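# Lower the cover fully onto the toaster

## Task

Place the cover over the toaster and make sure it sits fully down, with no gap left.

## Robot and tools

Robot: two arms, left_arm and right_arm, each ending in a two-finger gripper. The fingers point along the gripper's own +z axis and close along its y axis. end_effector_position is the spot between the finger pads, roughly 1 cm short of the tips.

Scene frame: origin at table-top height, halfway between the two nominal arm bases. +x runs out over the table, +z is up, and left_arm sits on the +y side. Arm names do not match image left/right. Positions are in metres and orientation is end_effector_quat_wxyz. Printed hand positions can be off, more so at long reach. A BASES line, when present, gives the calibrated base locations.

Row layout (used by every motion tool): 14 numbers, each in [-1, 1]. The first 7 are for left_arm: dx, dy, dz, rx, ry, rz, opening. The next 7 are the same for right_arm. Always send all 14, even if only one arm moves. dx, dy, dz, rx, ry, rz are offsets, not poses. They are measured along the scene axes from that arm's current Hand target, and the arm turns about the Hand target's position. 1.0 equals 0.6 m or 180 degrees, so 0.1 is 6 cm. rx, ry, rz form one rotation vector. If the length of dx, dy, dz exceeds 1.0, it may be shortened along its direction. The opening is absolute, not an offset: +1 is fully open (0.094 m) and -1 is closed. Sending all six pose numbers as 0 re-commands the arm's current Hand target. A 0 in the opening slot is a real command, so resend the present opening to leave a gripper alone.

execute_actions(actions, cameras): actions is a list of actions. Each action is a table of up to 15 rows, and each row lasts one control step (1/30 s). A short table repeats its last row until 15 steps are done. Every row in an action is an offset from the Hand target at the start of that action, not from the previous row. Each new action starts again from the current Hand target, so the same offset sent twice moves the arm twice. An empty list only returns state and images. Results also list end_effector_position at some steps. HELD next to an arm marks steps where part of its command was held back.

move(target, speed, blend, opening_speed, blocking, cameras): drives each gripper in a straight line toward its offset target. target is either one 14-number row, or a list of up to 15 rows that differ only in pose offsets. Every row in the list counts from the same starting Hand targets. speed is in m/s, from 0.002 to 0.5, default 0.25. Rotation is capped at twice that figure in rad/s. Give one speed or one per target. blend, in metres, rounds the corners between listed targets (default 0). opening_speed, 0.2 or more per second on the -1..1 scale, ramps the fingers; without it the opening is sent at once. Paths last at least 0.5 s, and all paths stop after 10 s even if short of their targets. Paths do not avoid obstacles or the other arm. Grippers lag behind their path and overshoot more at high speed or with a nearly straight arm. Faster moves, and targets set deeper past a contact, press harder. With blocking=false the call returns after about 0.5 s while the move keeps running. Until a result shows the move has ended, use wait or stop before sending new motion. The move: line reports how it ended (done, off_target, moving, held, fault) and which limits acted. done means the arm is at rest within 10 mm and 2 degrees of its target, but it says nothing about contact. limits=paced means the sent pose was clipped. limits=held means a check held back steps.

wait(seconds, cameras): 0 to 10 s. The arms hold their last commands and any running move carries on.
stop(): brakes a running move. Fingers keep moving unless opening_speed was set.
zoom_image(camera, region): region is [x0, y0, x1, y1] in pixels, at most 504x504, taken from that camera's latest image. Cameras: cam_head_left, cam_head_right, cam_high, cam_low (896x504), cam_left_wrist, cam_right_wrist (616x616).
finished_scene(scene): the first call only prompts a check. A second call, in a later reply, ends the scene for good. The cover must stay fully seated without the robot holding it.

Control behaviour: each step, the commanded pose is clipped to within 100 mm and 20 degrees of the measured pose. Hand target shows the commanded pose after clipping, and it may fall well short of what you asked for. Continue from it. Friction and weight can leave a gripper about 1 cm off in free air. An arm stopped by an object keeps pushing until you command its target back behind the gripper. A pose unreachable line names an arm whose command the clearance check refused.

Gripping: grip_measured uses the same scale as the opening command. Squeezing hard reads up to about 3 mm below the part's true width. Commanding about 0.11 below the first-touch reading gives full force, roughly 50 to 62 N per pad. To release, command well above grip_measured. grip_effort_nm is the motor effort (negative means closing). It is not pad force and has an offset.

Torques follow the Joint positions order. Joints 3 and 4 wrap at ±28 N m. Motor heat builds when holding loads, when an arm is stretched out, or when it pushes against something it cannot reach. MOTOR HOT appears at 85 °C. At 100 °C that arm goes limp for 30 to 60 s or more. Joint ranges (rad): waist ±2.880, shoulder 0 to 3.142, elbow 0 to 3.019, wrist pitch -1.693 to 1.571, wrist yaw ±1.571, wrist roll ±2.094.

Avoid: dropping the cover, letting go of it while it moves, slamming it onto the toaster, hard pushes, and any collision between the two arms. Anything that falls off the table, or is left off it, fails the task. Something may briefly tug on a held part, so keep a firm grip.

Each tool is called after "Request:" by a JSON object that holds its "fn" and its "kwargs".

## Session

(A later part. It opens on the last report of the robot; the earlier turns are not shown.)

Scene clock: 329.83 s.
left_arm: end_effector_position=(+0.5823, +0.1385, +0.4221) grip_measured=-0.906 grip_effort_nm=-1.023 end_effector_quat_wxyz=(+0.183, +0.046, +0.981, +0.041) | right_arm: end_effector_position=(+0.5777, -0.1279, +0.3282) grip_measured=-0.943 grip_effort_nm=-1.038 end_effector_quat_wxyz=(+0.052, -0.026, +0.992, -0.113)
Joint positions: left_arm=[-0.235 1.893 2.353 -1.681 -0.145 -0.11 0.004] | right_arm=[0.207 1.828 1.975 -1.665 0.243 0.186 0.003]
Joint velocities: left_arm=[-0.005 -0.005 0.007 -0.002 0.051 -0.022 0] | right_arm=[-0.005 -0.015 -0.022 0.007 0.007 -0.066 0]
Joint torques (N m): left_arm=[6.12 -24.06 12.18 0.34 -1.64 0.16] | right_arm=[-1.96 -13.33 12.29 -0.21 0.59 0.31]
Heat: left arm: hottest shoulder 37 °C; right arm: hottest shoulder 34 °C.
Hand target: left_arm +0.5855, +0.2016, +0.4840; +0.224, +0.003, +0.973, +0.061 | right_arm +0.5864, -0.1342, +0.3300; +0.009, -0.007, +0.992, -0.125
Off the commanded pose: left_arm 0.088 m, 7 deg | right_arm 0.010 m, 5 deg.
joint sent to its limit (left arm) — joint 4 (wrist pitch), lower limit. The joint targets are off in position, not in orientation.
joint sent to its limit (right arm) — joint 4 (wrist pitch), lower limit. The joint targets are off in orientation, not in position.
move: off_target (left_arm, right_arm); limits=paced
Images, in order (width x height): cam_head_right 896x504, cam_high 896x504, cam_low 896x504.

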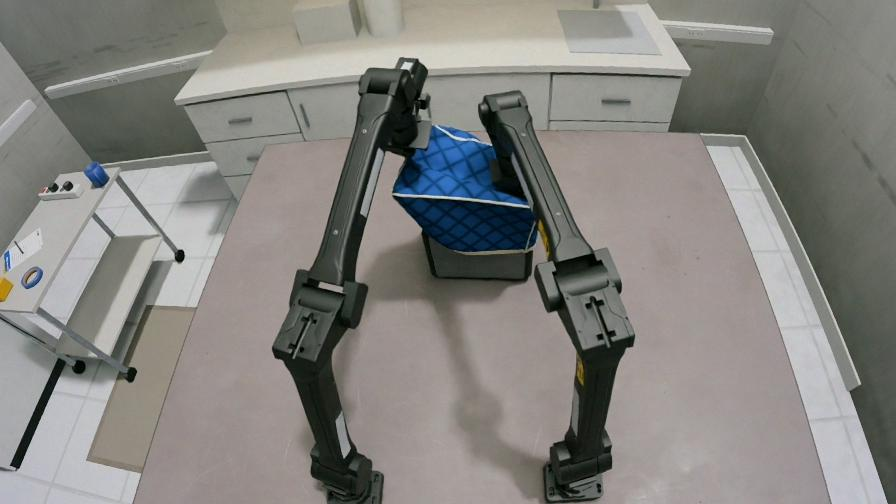

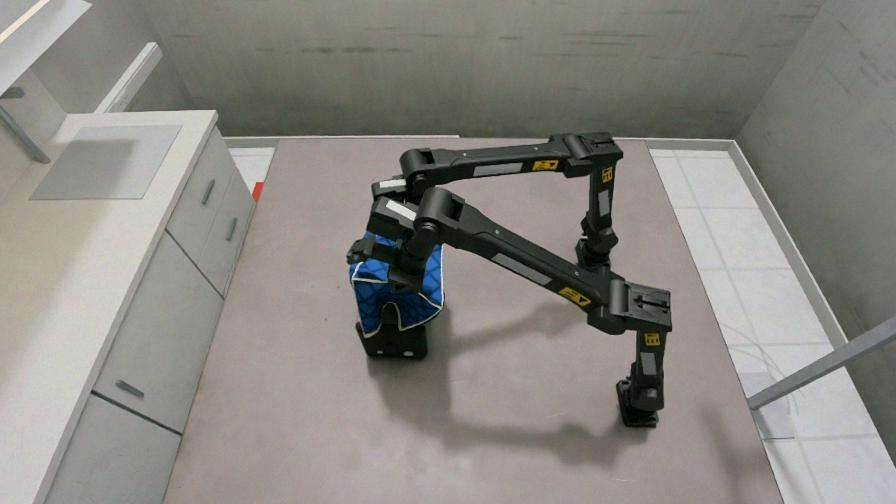

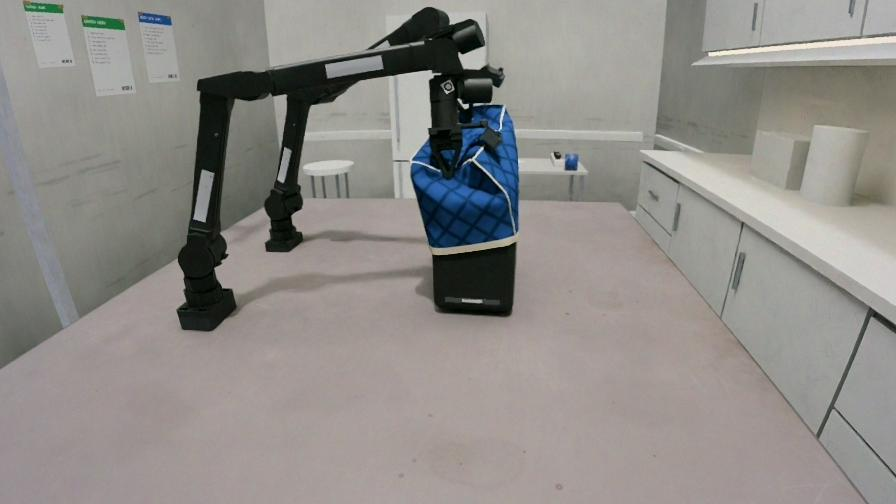

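Request:
{"fn": "move", "kwargs": {"target": [[0,0.04,0.01,0,0,0,-1, 0,0.05,0.02,0,0,0,-1],[0.01,0.06,-0.04,-0.06,0,0,-1, 0,0.05,0.0,0,0,0,-1]], "speed": 0.13, "cameras": ["cam_high","cam_low","cam_head_right"]}}

Request:
{"fn": "zoom_image", "kwargs": {"camera": "cam_high", "region": [300, 150, 520, 380]}}

Scene clock: 336.60 s.
left_arm: end_effector_position=(+0.5904, +0.1723, +0.4097) grip_measured=-0.906 grip_effort_nm=-1.023 end_effector_quat_wxyz=(+0.165, +0.025, +0.985, -0.051) | right_arm: end_effector_position=(+0.5775, -0.1029, +0.3382) grip_measured=-0.943 grip_effort_nm=-1.028 end_effector_quat_wxyz=(+0.069, -0.021, +0.992, -0.107)
Joint positions: left_arm=[-0.122 1.893 2.324 -1.662 0.069 -0.078 0.004] | right_arm=[0.249 1.828 2.001 -1.665 0.243 0.234 0.003]
Joint velocities: left_arm=[0.005 -0.005 0.007 -0.007 0.022 -0.007 0] | right_arm=[0.005 0.005 -0.002 0.002 -0.007 -0.051 0]
Joint torques (N m): left_arm=[6.59 -25.88 8.73 1.48 -1.31 0.08] | right_arm=[-1.26 -12.28 11.71 -0.16 0.5 0.28]
Heat: left arm: hottest elbow 37 °C; right arm: hottest shoulder 34 °C.
Hand target: left_arm +0.5916, +0.2376, +0.4611; +0.224, -0.018, +0.974, -0.031 | right_arm +0.5863, -0.1040, +0.3300; +0.009, -0.007, +0.992, -0.124
Off the commanded pose: left_arm 0.082 m, 9 deg | right_arm 0.012 m, 7 deg.
joint sent to its limit (right arm) — joint 4 (wrist pitch), lower limit. The joint targets are off in orientation, not in position.
move: off_target (left_arm, right_arm); limits=paced
Images, in order (width x height): cam_head_right 896x504, cam_high 896x504, cam_low 896x504.

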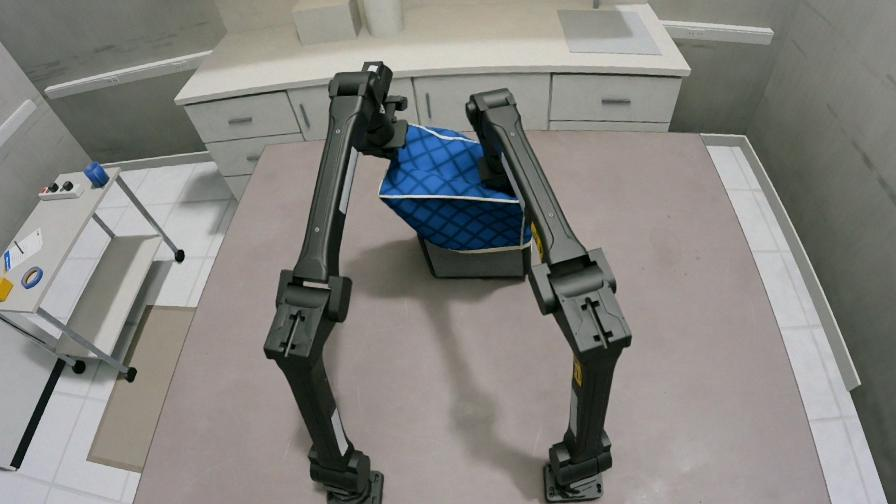

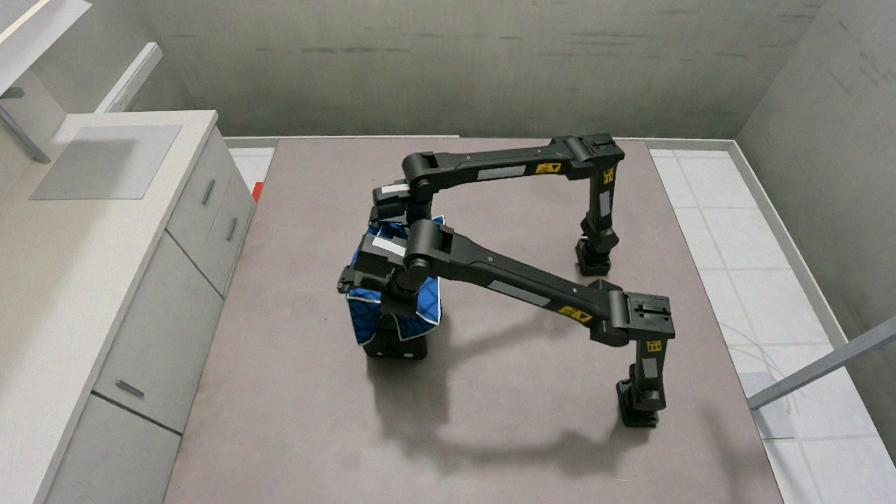

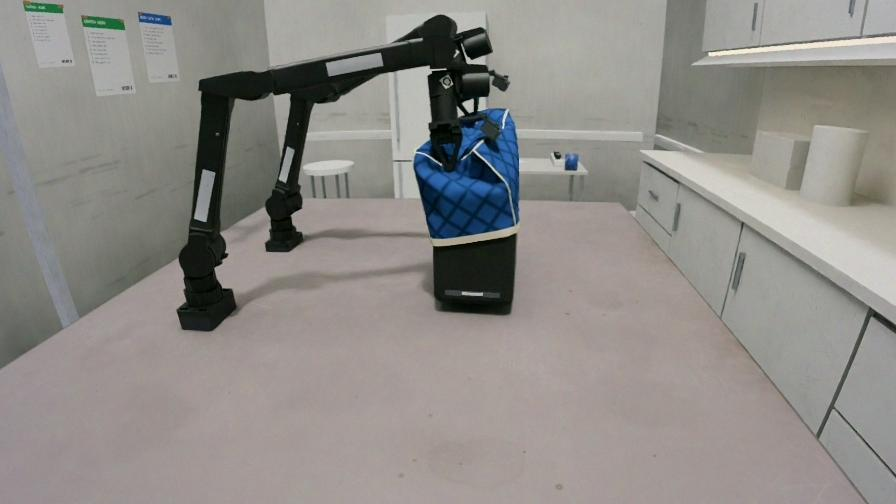

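Scaled by 2.191.

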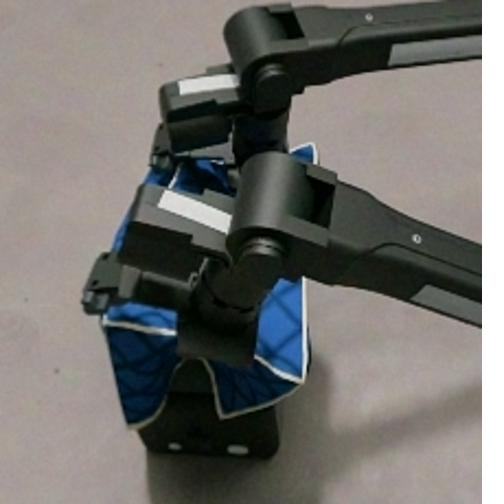

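Request:
{"fn": "move", "kwargs": {"target": [0,0,-0.2,-0.05,0,0,-1, 0.01,0,-0.02,0,0,0,-1], "speed": 0.12, "cameras": ["cam_high","cam_low","cam_head_right","cam_left_wrist"]}}

Request:
{"fn": "zoom_image", "kwargs": {"camera": "cam_high", "region": [300, 150, 520, 380]}}

Request:
{"fn": "zoom_image", "kwargs": {"camera": "cam_head_right", "region": [370, 90, 600, 300]}}

Scene clock: 343.00 s.
left_arm: end_effector_position=(+0.5810, +0.1867, +0.3415) grip_measured=-0.906 grip_effort_nm=-1.038 end_effector_quat_wxyz=(+0.208, +0.010, +0.970, -0.128) | right_arm: end_effector_position=(+0.5789, -0.0999, +0.3264) grip_measured=-0.943 grip_effort_nm=-1.038 end_effector_quat_wxyz=(+0.056, -0.022, +0.992, -0.108)
Joint positions: left_arm=[-0.057 1.71 1.842 -1.265 0.233 -0.083 0.004] | right_arm=[0.252 1.849 2.001 -1.671 0.238 0.237 0.003]
Joint velocities: left_arm=[0.005 -0.015 0.002 -0.002 -0.037 -0.007 0] | right_arm=[-0.005 -0.005 -0.007 -0.002 -0.007 0.037 -0.001]
Joint torques (N m): left_arm=[5.48 -18.49 7.32 1.33 -1 -0.08] | right_arm=[-1.73 -11.99 12.21 -0.01 0.66 0.29]
Heat: left arm: hottest elbow 37 °C; right arm: hottest shoulder 35 °C.
Hand target: left_arm +0.5909, +0.2396, +0.3409; +0.221, -0.036, +0.969, -0.107 | right_arm +0.5920, -0.1040, +0.3179; +0.009, -0.007, +0.992, -0.125
Off the commanded pose: left_arm 0.052 m, 6 deg | right_arm 0.016 m, 6 deg.
joint sent to its limit (right arm) — joint 4 (wrist pitch), lower limit. The joint targets are off in orientation, not in position.
move: off_target (left_arm, right_arm)
Images, in order (width x height): cam_head_right 896x504, cam_high 896x504, cam_low 896x504, cam_left_wrist 616x616.

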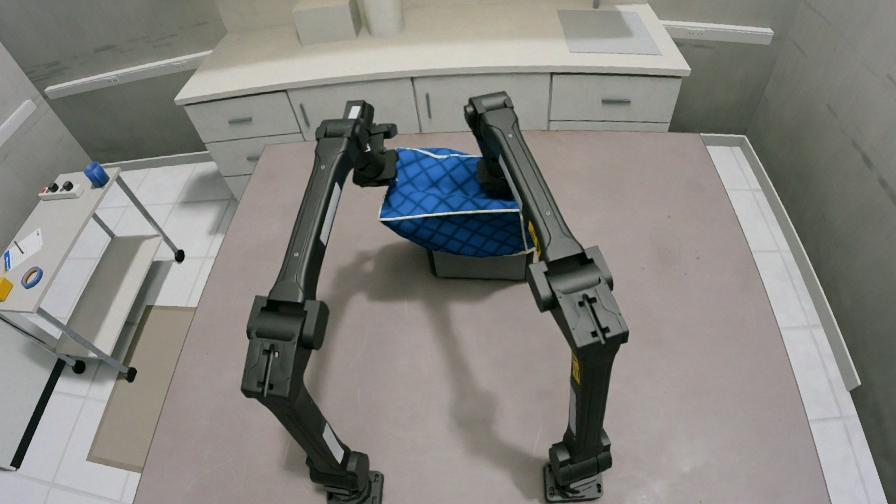

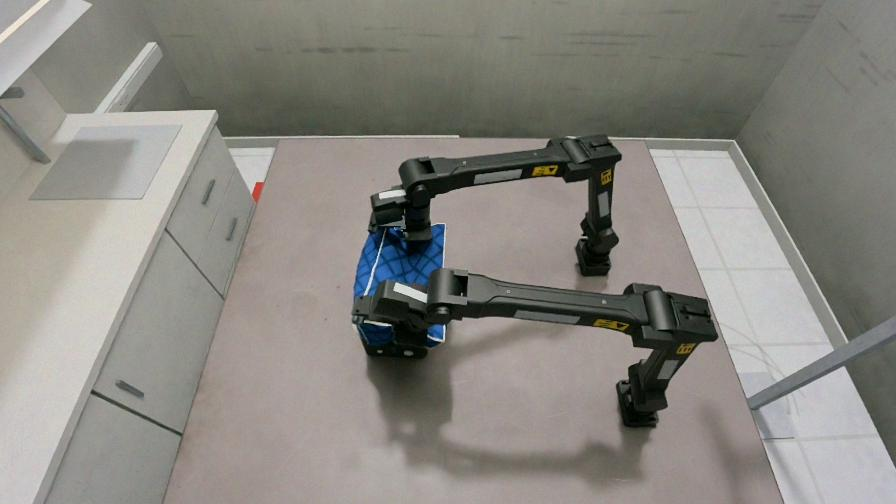

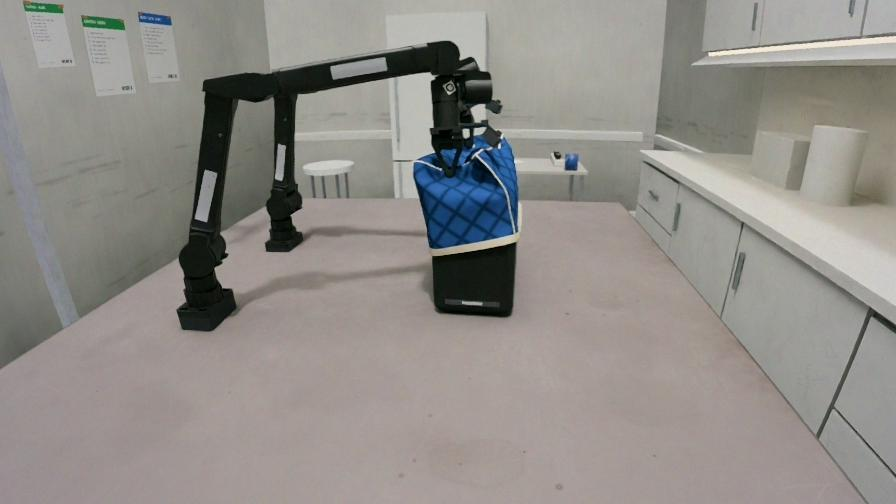

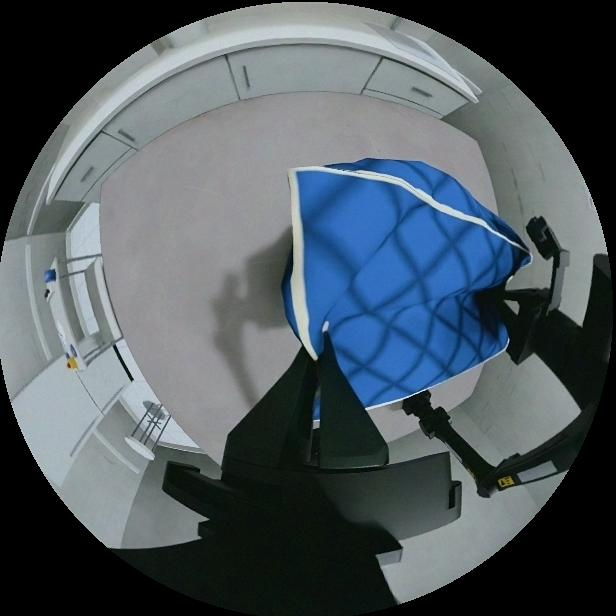

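Scaled by 2.191.

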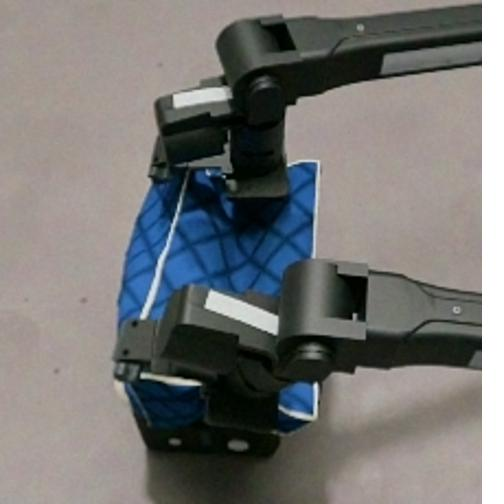

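Scaled by 2.191.

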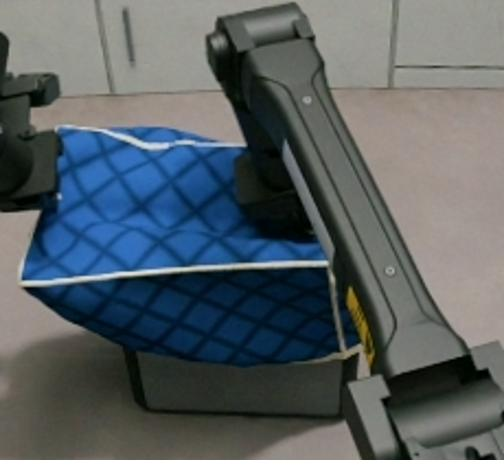

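Request:
{"fn": "move", "kwargs": {"target": [[0,0.0,0.19,0.05,0,0,-1, 0,0.0,-0.04,0,0,0,-1],[0,0.05,0.19,0.05,0,0,-1, 0,0.05,-0.04,0,0,0,-1]], "speed": 0.13, "cameras": ["cam_high","cam_low","cam_head_right","cam_left_wrist"]}}

Request:
{"fn": "zoom_image", "kwargs": {"camera": "cam_high", "region": [300, 150, 520, 380]}}

Request:
{"fn": "zoom_image", "kwargs": {"camera": "cam_head_right", "region": [370, 90, 600, 300]}}

Scene clock: 354.80 s.
left_arm: end_effector_position=(+0.5825, +0.2087, +0.4111) grip_measured=-0.906 grip_effort_nm=-1.033 end_effector_quat_wxyz=(+0.176, +0.017, +0.983, -0.055) | right_arm: end_effector_position=(+0.5726, -0.0626, +0.3184) grip_measured=-0.943 grip_effort_nm=-1.038 end_effector_quat_wxyz=(+0.052, -0.028, +0.993, -0.101)
Joint positions: left_arm=[-0.059 1.831 2.229 -1.61 0.096 -0.035 0.004] | right_arm=[0.312 1.868 2.009 -1.676 0.224 0.29 0.003]
Joint velocities: left_arm=[-0.005 -0.005 -0.002 -0.027 0.037 0.007 -0.001] | right_arm=[0.005 -0.005 0.002 0.002 0.037 0.022 0.001]
Joint torques (N m): left_arm=[6.24 -21.13 12.67 0.49 -1.31 0.19] | right_arm=[-2.84 -10.64 11.32 0.13 0.98 0.32]
Heat: left arm: hottest elbow 37 °C; right arm: hottest shoulder 34 °C.
Hand target: left_arm +0.5916, +0.2676, +0.4554; +0.224, -0.018, +0.974, -0.031 | right_arm +0.5916, -0.0740, +0.2935; +0.009, -0.007, +0.992, -0.124
Off the commanded pose: left_arm 0.076 m, 7 deg | right_arm 0.033 m, 6 deg.
joint sent to its limit (right arm) — joint 4 (wrist pitch), lower limit. The joint targets are off in orientation, not in position.
move: off_target (left_arm, right_arm)
Images, in order (width x height): cam_head_right 896x504, cam_high 896x504, cam_low 896x504, cam_left_wrist 616x616.

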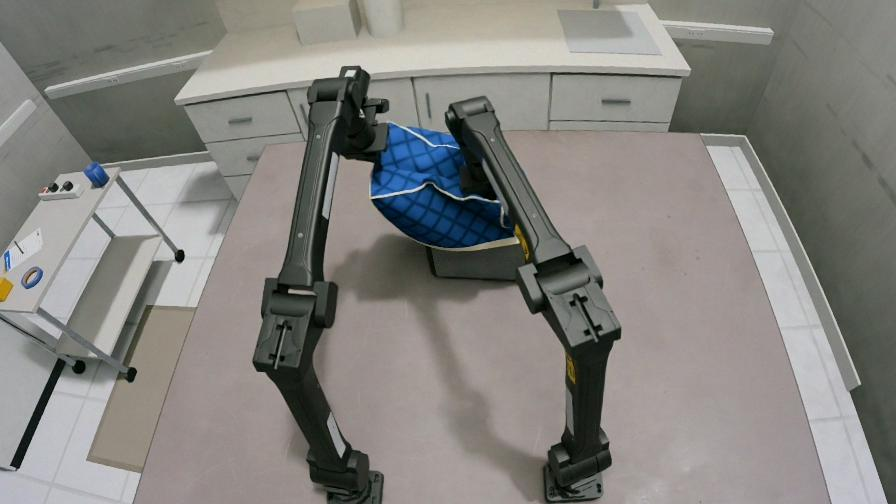

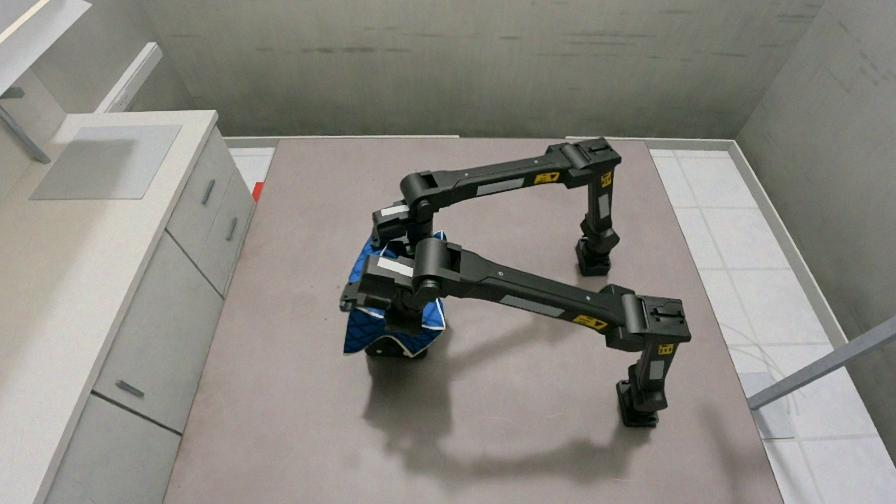

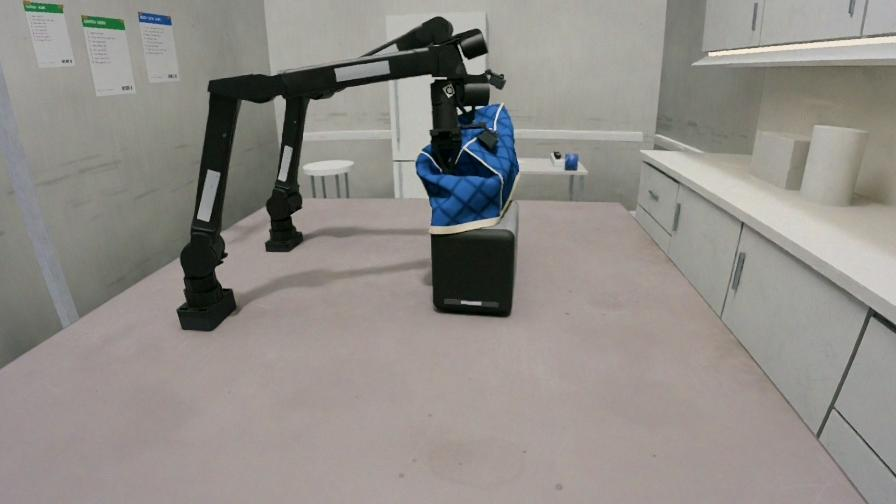

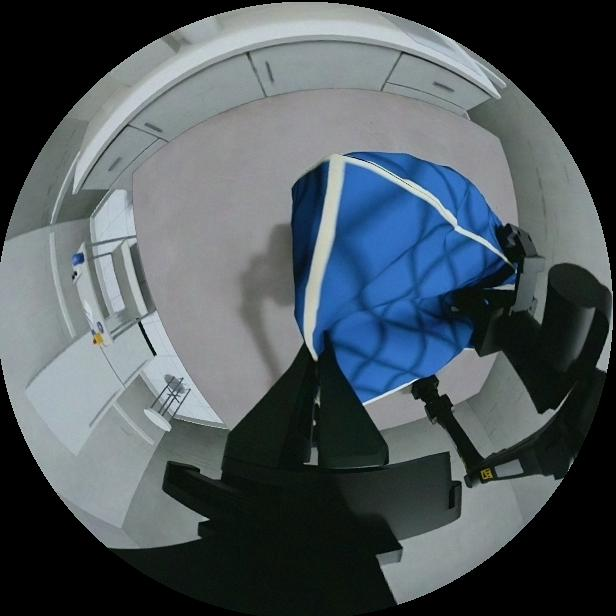

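Scaled by 2.191.

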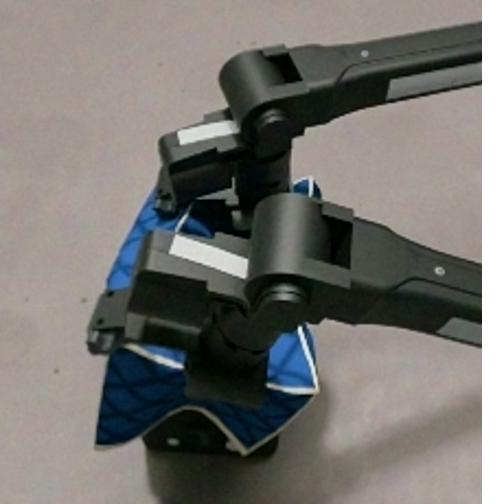

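Scaled by 2.191.

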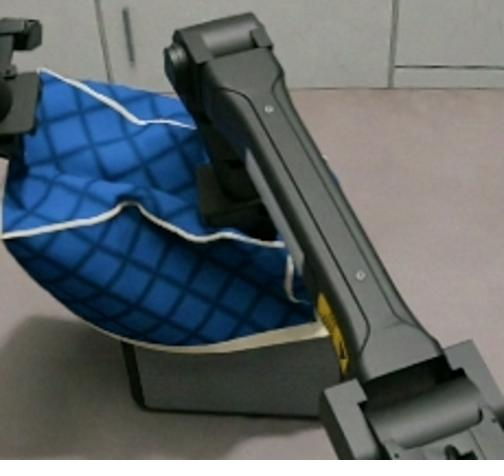

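Request:
{"fn": "move", "kwargs": {"target": [[0,0.0,-0.18,0,0,0,-1, 0,0.0,0.13,0,0,0,-1],[0,-0.05,-0.22,0,0,0,-1, 0,-0.08,0.18,0,0,0,-1]], "speed": 0.13, "cameras": ["cam_high","cam_low","cam_head_right","cam_head_left"]}}

Request:
{"fn": "zoom_image", "kwargs": {"camera": "cam_high", "region": [300, 150, 520, 380]}}

Request:
{"fn": "zoom_image", "kwargs": {"camera": "cam_head_left", "region": [370, 90, 600, 300]}}

Request:
{"fn": "zoom_image", "kwargs": {"camera": "cam_low", "region": [340, 60, 640, 340]}}

Scene clock: 364.33 s.
left_arm: end_effector_position=(+0.5862, +0.2064, +0.3094) grip_measured=-0.906 grip_effort_nm=-1.033 end_effector_quat_wxyz=(+0.202, +0.009, +0.978, -0.053) | right_arm: end_effector_position=(+0.5826, -0.0783, +0.3645) grip_measured=-0.943 grip_effort_nm=-1.033 end_effector_quat_wxyz=(+0.099, -0.041, +0.991, -0.086)
Joint positions: left_arm=[-0.065 1.726 1.795 -1.228 0.084 -0.059 0.004] | right_arm=[0.28 1.828 2.069 -1.665 0.219 0.218 0.003]
Joint velocities: left_arm=[-0.005 -0.015 0.002 -0.002 -0.007 -0.037 0] | right_arm=[-0.015 0.015 -0.017 -0.002 0.037 -0.007 -0.001]
Joint torques (N m): left_arm=[3.37 -20.19 7.88 1.24 -1.51 -0.02] | right_arm=[-6.18 -16.5 13.65 -0.08 1.42 -0.14]
Heat: left arm: hottest elbow 38 °C; right arm: hottest shoulder 35 °C.
Hand target: left_arm +0.5908, +0.2400, +0.3226; +0.223, -0.018, +0.974, -0.031 | right_arm +0.5934, -0.1218, +0.4027; +0.009, -0.007, +0.992, -0.125
Off the commanded pose: left_arm 0.035 m, 5 deg | right_arm 0.058 m, 12 deg.
joint sent to its limit (right arm) — joint 4 (wrist pitch), lower limit. The joint targets are off in orientation, not in position.
move: off_target (left_arm, right_arm)
Images, in order (width x height): cam_head_left 896x504, cam_head_right 896x504, cam_high 896x504, cam_low 896x504.

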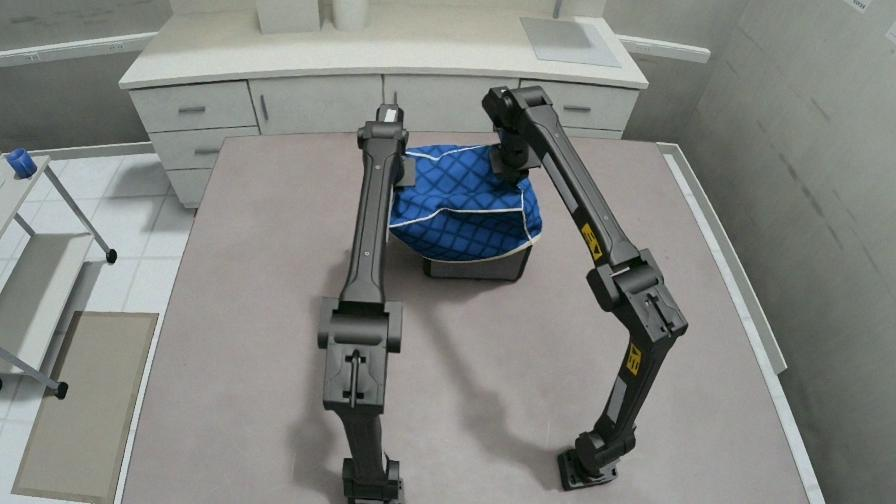

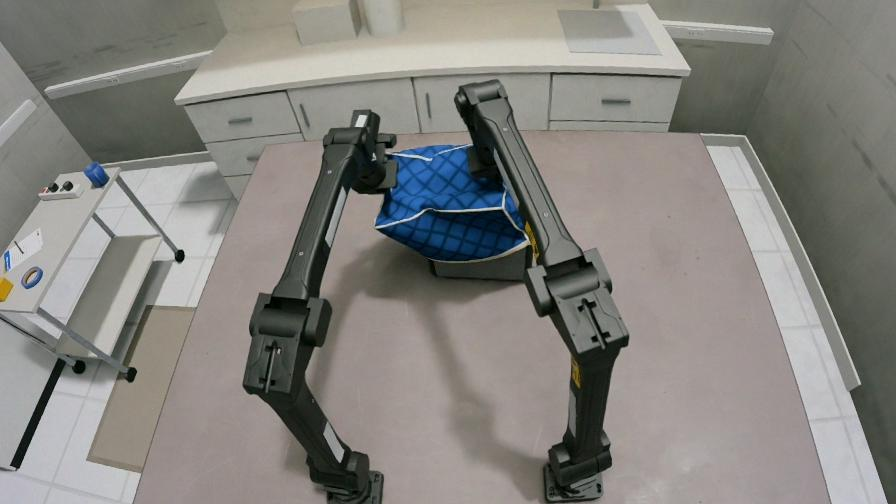

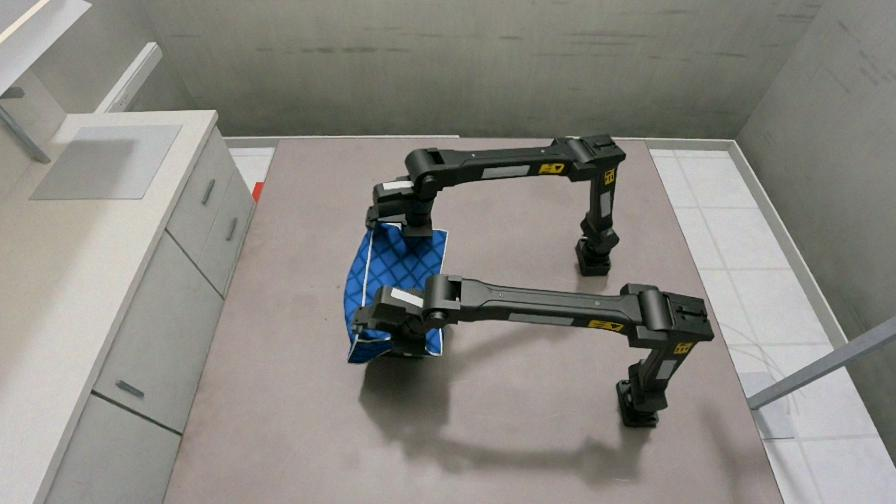

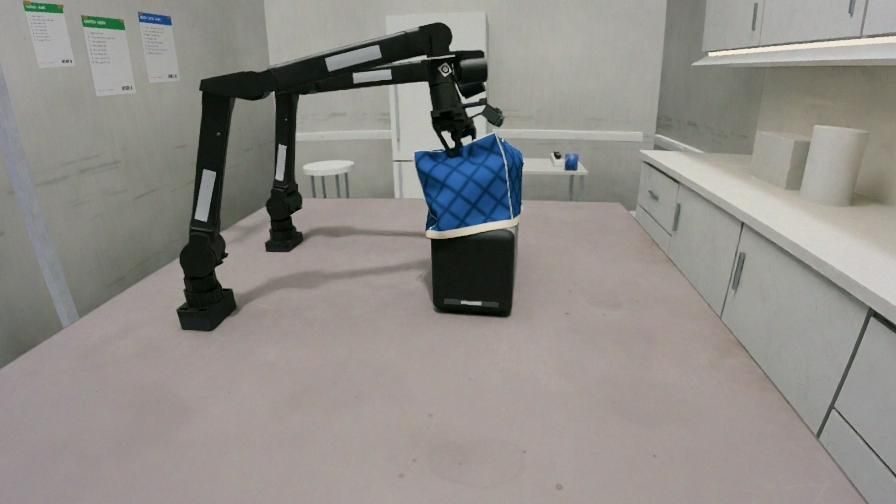

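Scaled by 2.191.

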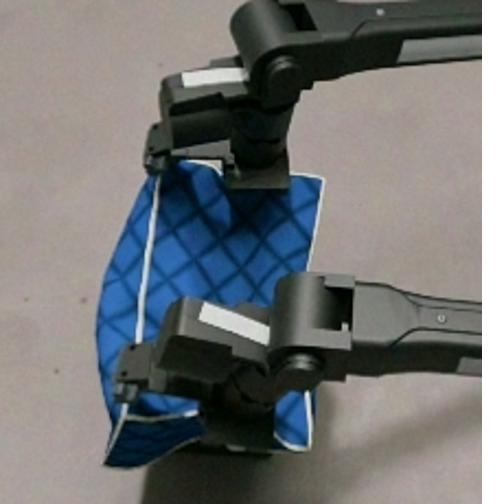

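Scaled by 2.191.

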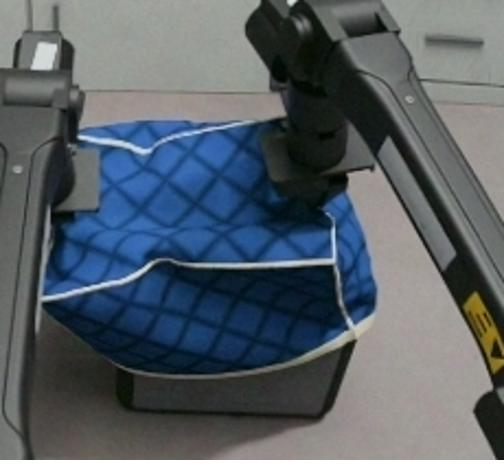

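Scaled by 1.680.

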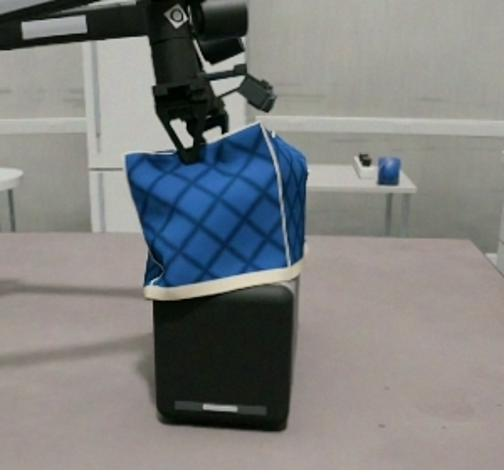

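Request:
{"fn": "move", "kwargs": {"target": [[0,-0.03,-0.06,0,0,0,-1, 0,-0.06,0,0,0,0,-1],[0,-0.05,-0.06,0,0,0,-1, 0,-0.1,0,0,0,0,-1]], "speed": 0.13, "cameras": ["cam_high","cam_low","cam_head_left"]}}

Request:
{"fn": "zoom_image", "kwargs": {"camera": "cam_high", "region": [300, 150, 520, 380]}}

Request:
{"fn": "zoom_image", "kwargs": {"camera": "cam_head_left", "region": [370, 90, 600, 300]}}

Request:
{"fn": "zoom_image", "kwargs": {"camera": "cam_low", "region": [340, 60, 640, 340]}}

Scene clock: 371.33 s.
left_arm: end_effector_position=(+0.5837, +0.1671, +0.2870) grip_measured=-0.906 grip_effort_nm=-1.033 end_effector_quat_wxyz=(+0.215, +0.018, +0.975, -0.060) | right_arm: end_effector_position=(+0.5915, -0.1189, +0.3640) grip_measured=-0.943 grip_effort_nm=-1.043 end_effector_quat_wxyz=(+0.090, -0.052, +0.991, -0.087)
Joint positions: left_arm=[-0.131 1.709 1.707 -1.123 0.071 -0.106 0.004] | right_arm=[0.205 1.828 2.069 -1.665 0.204 0.123 0.003]
Joint velocities: left_arm=[-0.015 0.005 0.007 -0.017 0.022 -0.007 0] | right_arm=[0.015 -0.015 0.017 -0.007 -0.022 0.007 -0.001]
Joint torques (N m): left_arm=[4.01 -19.25 7.27 1.13 -1.87 -0.02] | right_arm=[-7.88 -17.96 11.21 -0.09 2.04 -0.13]
Heat: left arm: hottest elbow 38 °C; right arm: hottest shoulder 36 °C.
Hand target: left_arm +0.5905, +0.2109, +0.2860; +0.223, -0.018, +0.974, -0.031 | right_arm +0.5937, -0.1819, +0.4030; +0.009, -0.007, +0.992, -0.126
Off the commanded pose: left_arm 0.044 m, 5 deg | right_arm 0.074 m, 11 deg.
joint sent to its limit (right arm) — joint 4 (wrist pitch), lower limit. The joint targets are off in position and orientation.
move: off_target (left_arm, right_arm)
Images, in order (width x height): cam_head_left 896x504, cam_high 896x504, cam_low 896x504.

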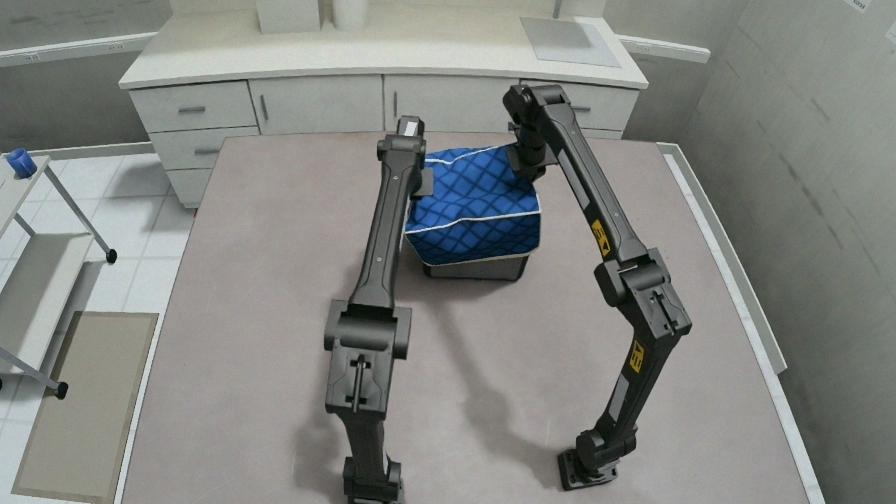

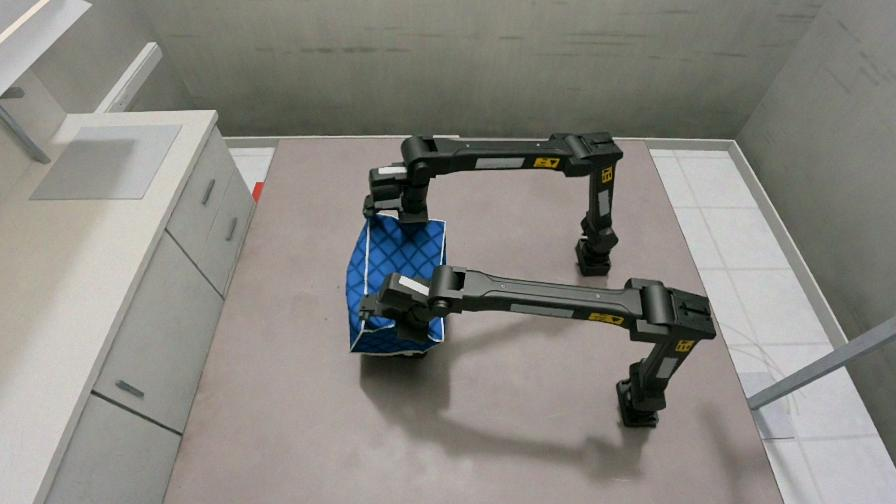

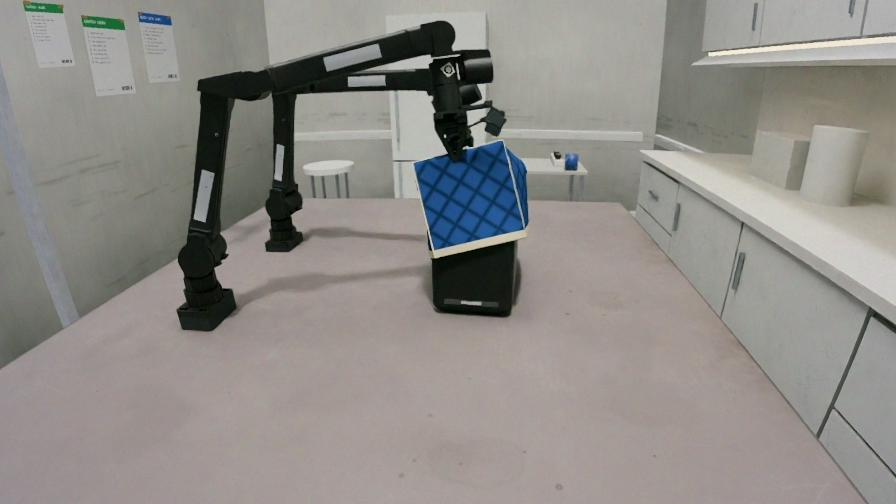

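Scaled by 2.191.

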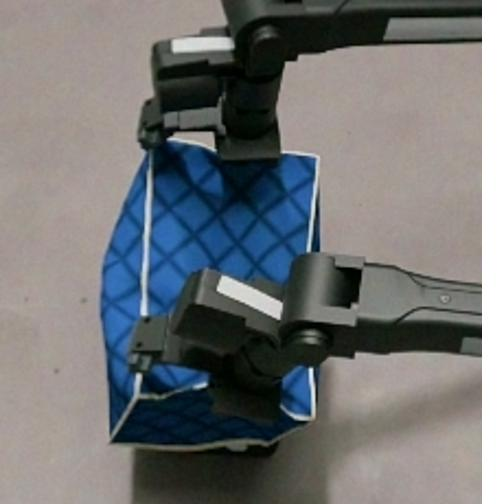

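Scaled by 2.191.

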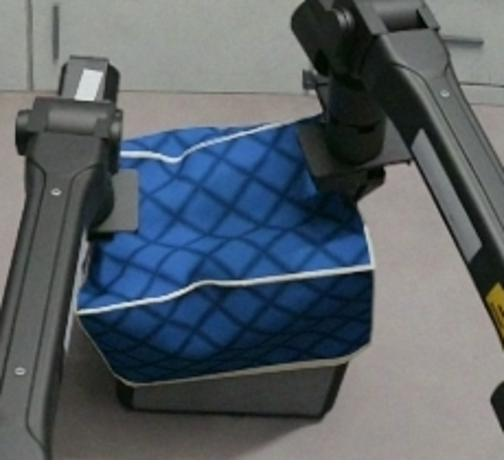

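Scaled by 1.680.

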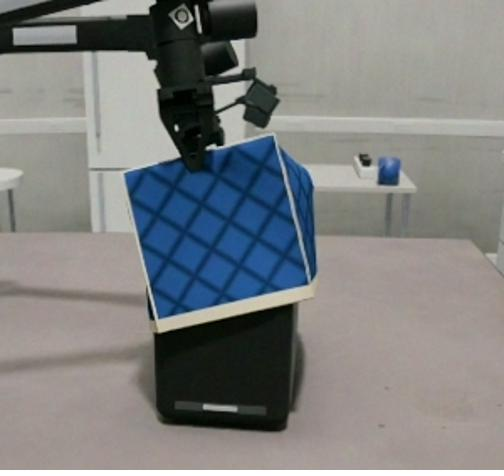

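Request:
{"fn": "move", "kwargs": {"target": [[0,-0.02,-0.05,0,0,0,-1, 0.0,0.01,-0.22,0,0,0,-1],[0,-0.04,-0.2,-0.1,0,0,-1, 0,0.01,-0.4,0.0,0,0,-1]], "speed": 0.12, "cameras": ["cam_high","cam_low","cam_head_left","cam_head_right"]}}

Request:
{"fn": "zoom_image", "kwargs": {"camera": "cam_high", "region": [300, 150, 520, 380]}}

Request:
{"fn": "zoom_image", "kwargs": {"camera": "cam_low", "region": [340, 60, 640, 340]}}

Scene clock: 378.40 s.
left_arm: end_effector_position=(+0.5809, +0.1527, +0.2149) grip_measured=-0.906 grip_effort_nm=-1.033 end_effector_quat_wxyz=(+0.240, -0.011, +0.949, -0.203) | right_arm: end_effector_position=(+0.5925, -0.1386, +0.2279) grip_measured=-0.944 grip_effort_nm=-1.038 end_effector_quat_wxyz=(+0.068, -0.030, +0.992, -0.104)
Joint positions: left_arm=[-0.08 1.689 1.435 -0.771 0.353 -0.198 0.004] | right_arm=[0.18 1.83 1.714 -1.357 0.23 0.145 0.003]
Joint velocities: left_arm=[-0.015 -0.005 0.012 -0.007 0.022 -0.037 0.001] | right_arm=[-0.015 0.005 -0.007 -0.007 0.081 -0.007 0]
Joint torques (N m): left_arm=[3.72 -12.69 5.86 1.55 -0.95 -0.09] | right_arm=[-5.3 -9.58 4.27 0.66 1.03 0.23]
Heat: left arm: hottest elbow 37 °C; right arm: hottest shoulder 36 °C.
Hand target: left_arm +0.5899, +0.1888, +0.1663; +0.216, -0.053, +0.958, -0.183 | right_arm +0.5899, -0.1760, +0.1622; +0.010, -0.007, +0.992, -0.126
Off the commanded pose: left_arm 0.060 m, 6 deg | right_arm 0.075 m, 8 deg.
move: off_target (left_arm, right_arm)
Images, in order (width x height): cam_head_left 896x504, cam_head_right 896x504, cam_high 896x504, cam_low 896x504.

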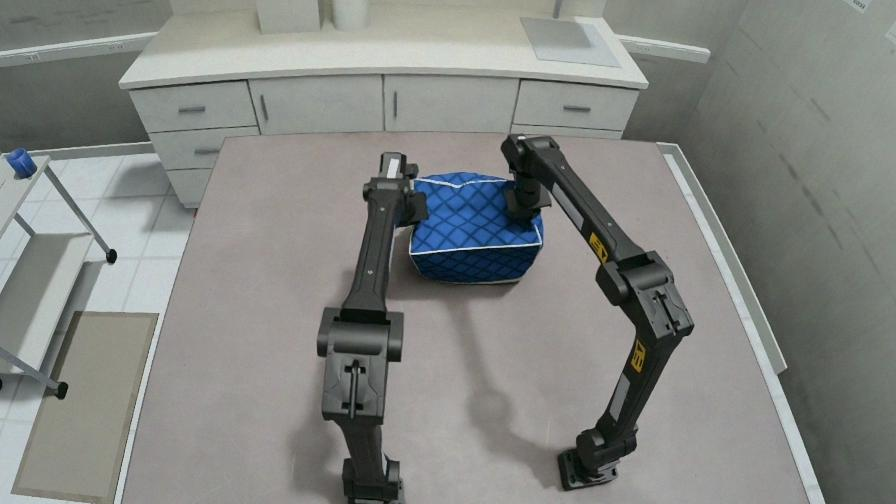

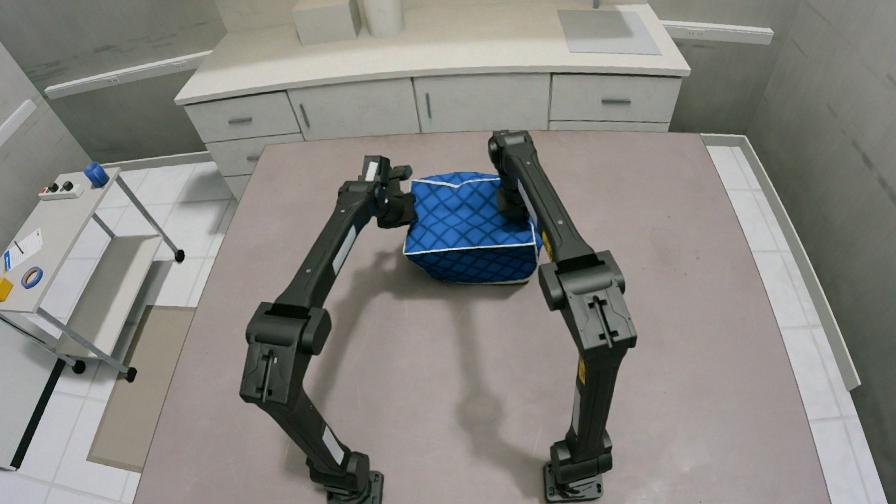

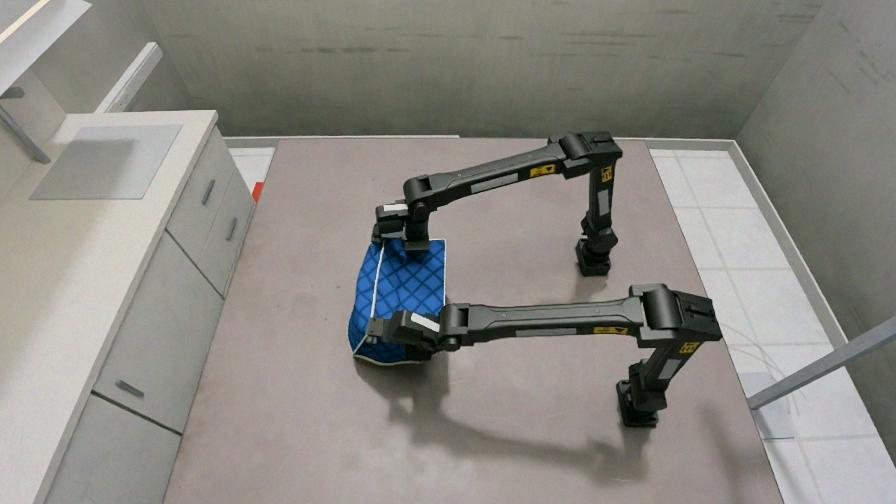

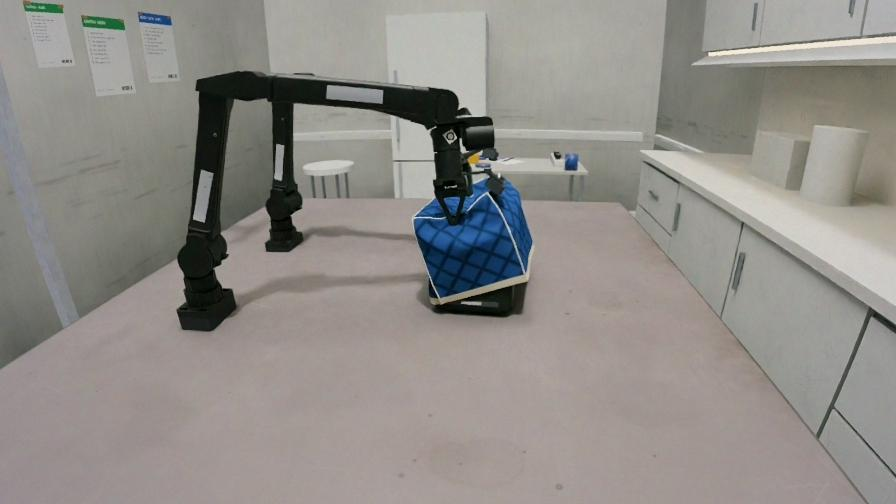

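Scaled by 2.191.

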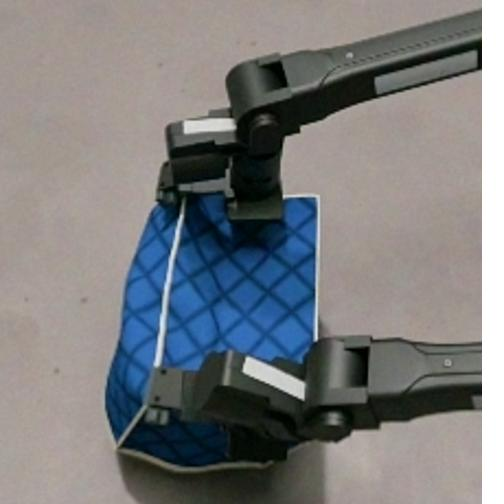

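Scaled by 1.680.

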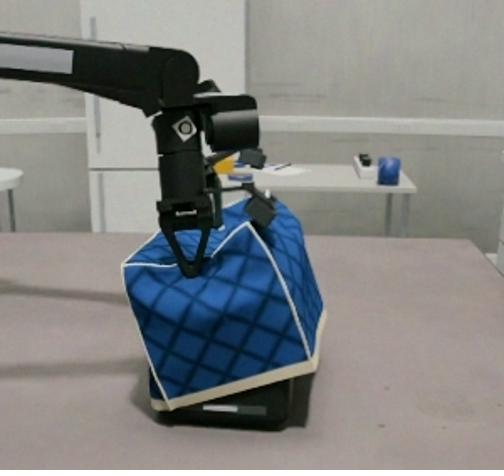

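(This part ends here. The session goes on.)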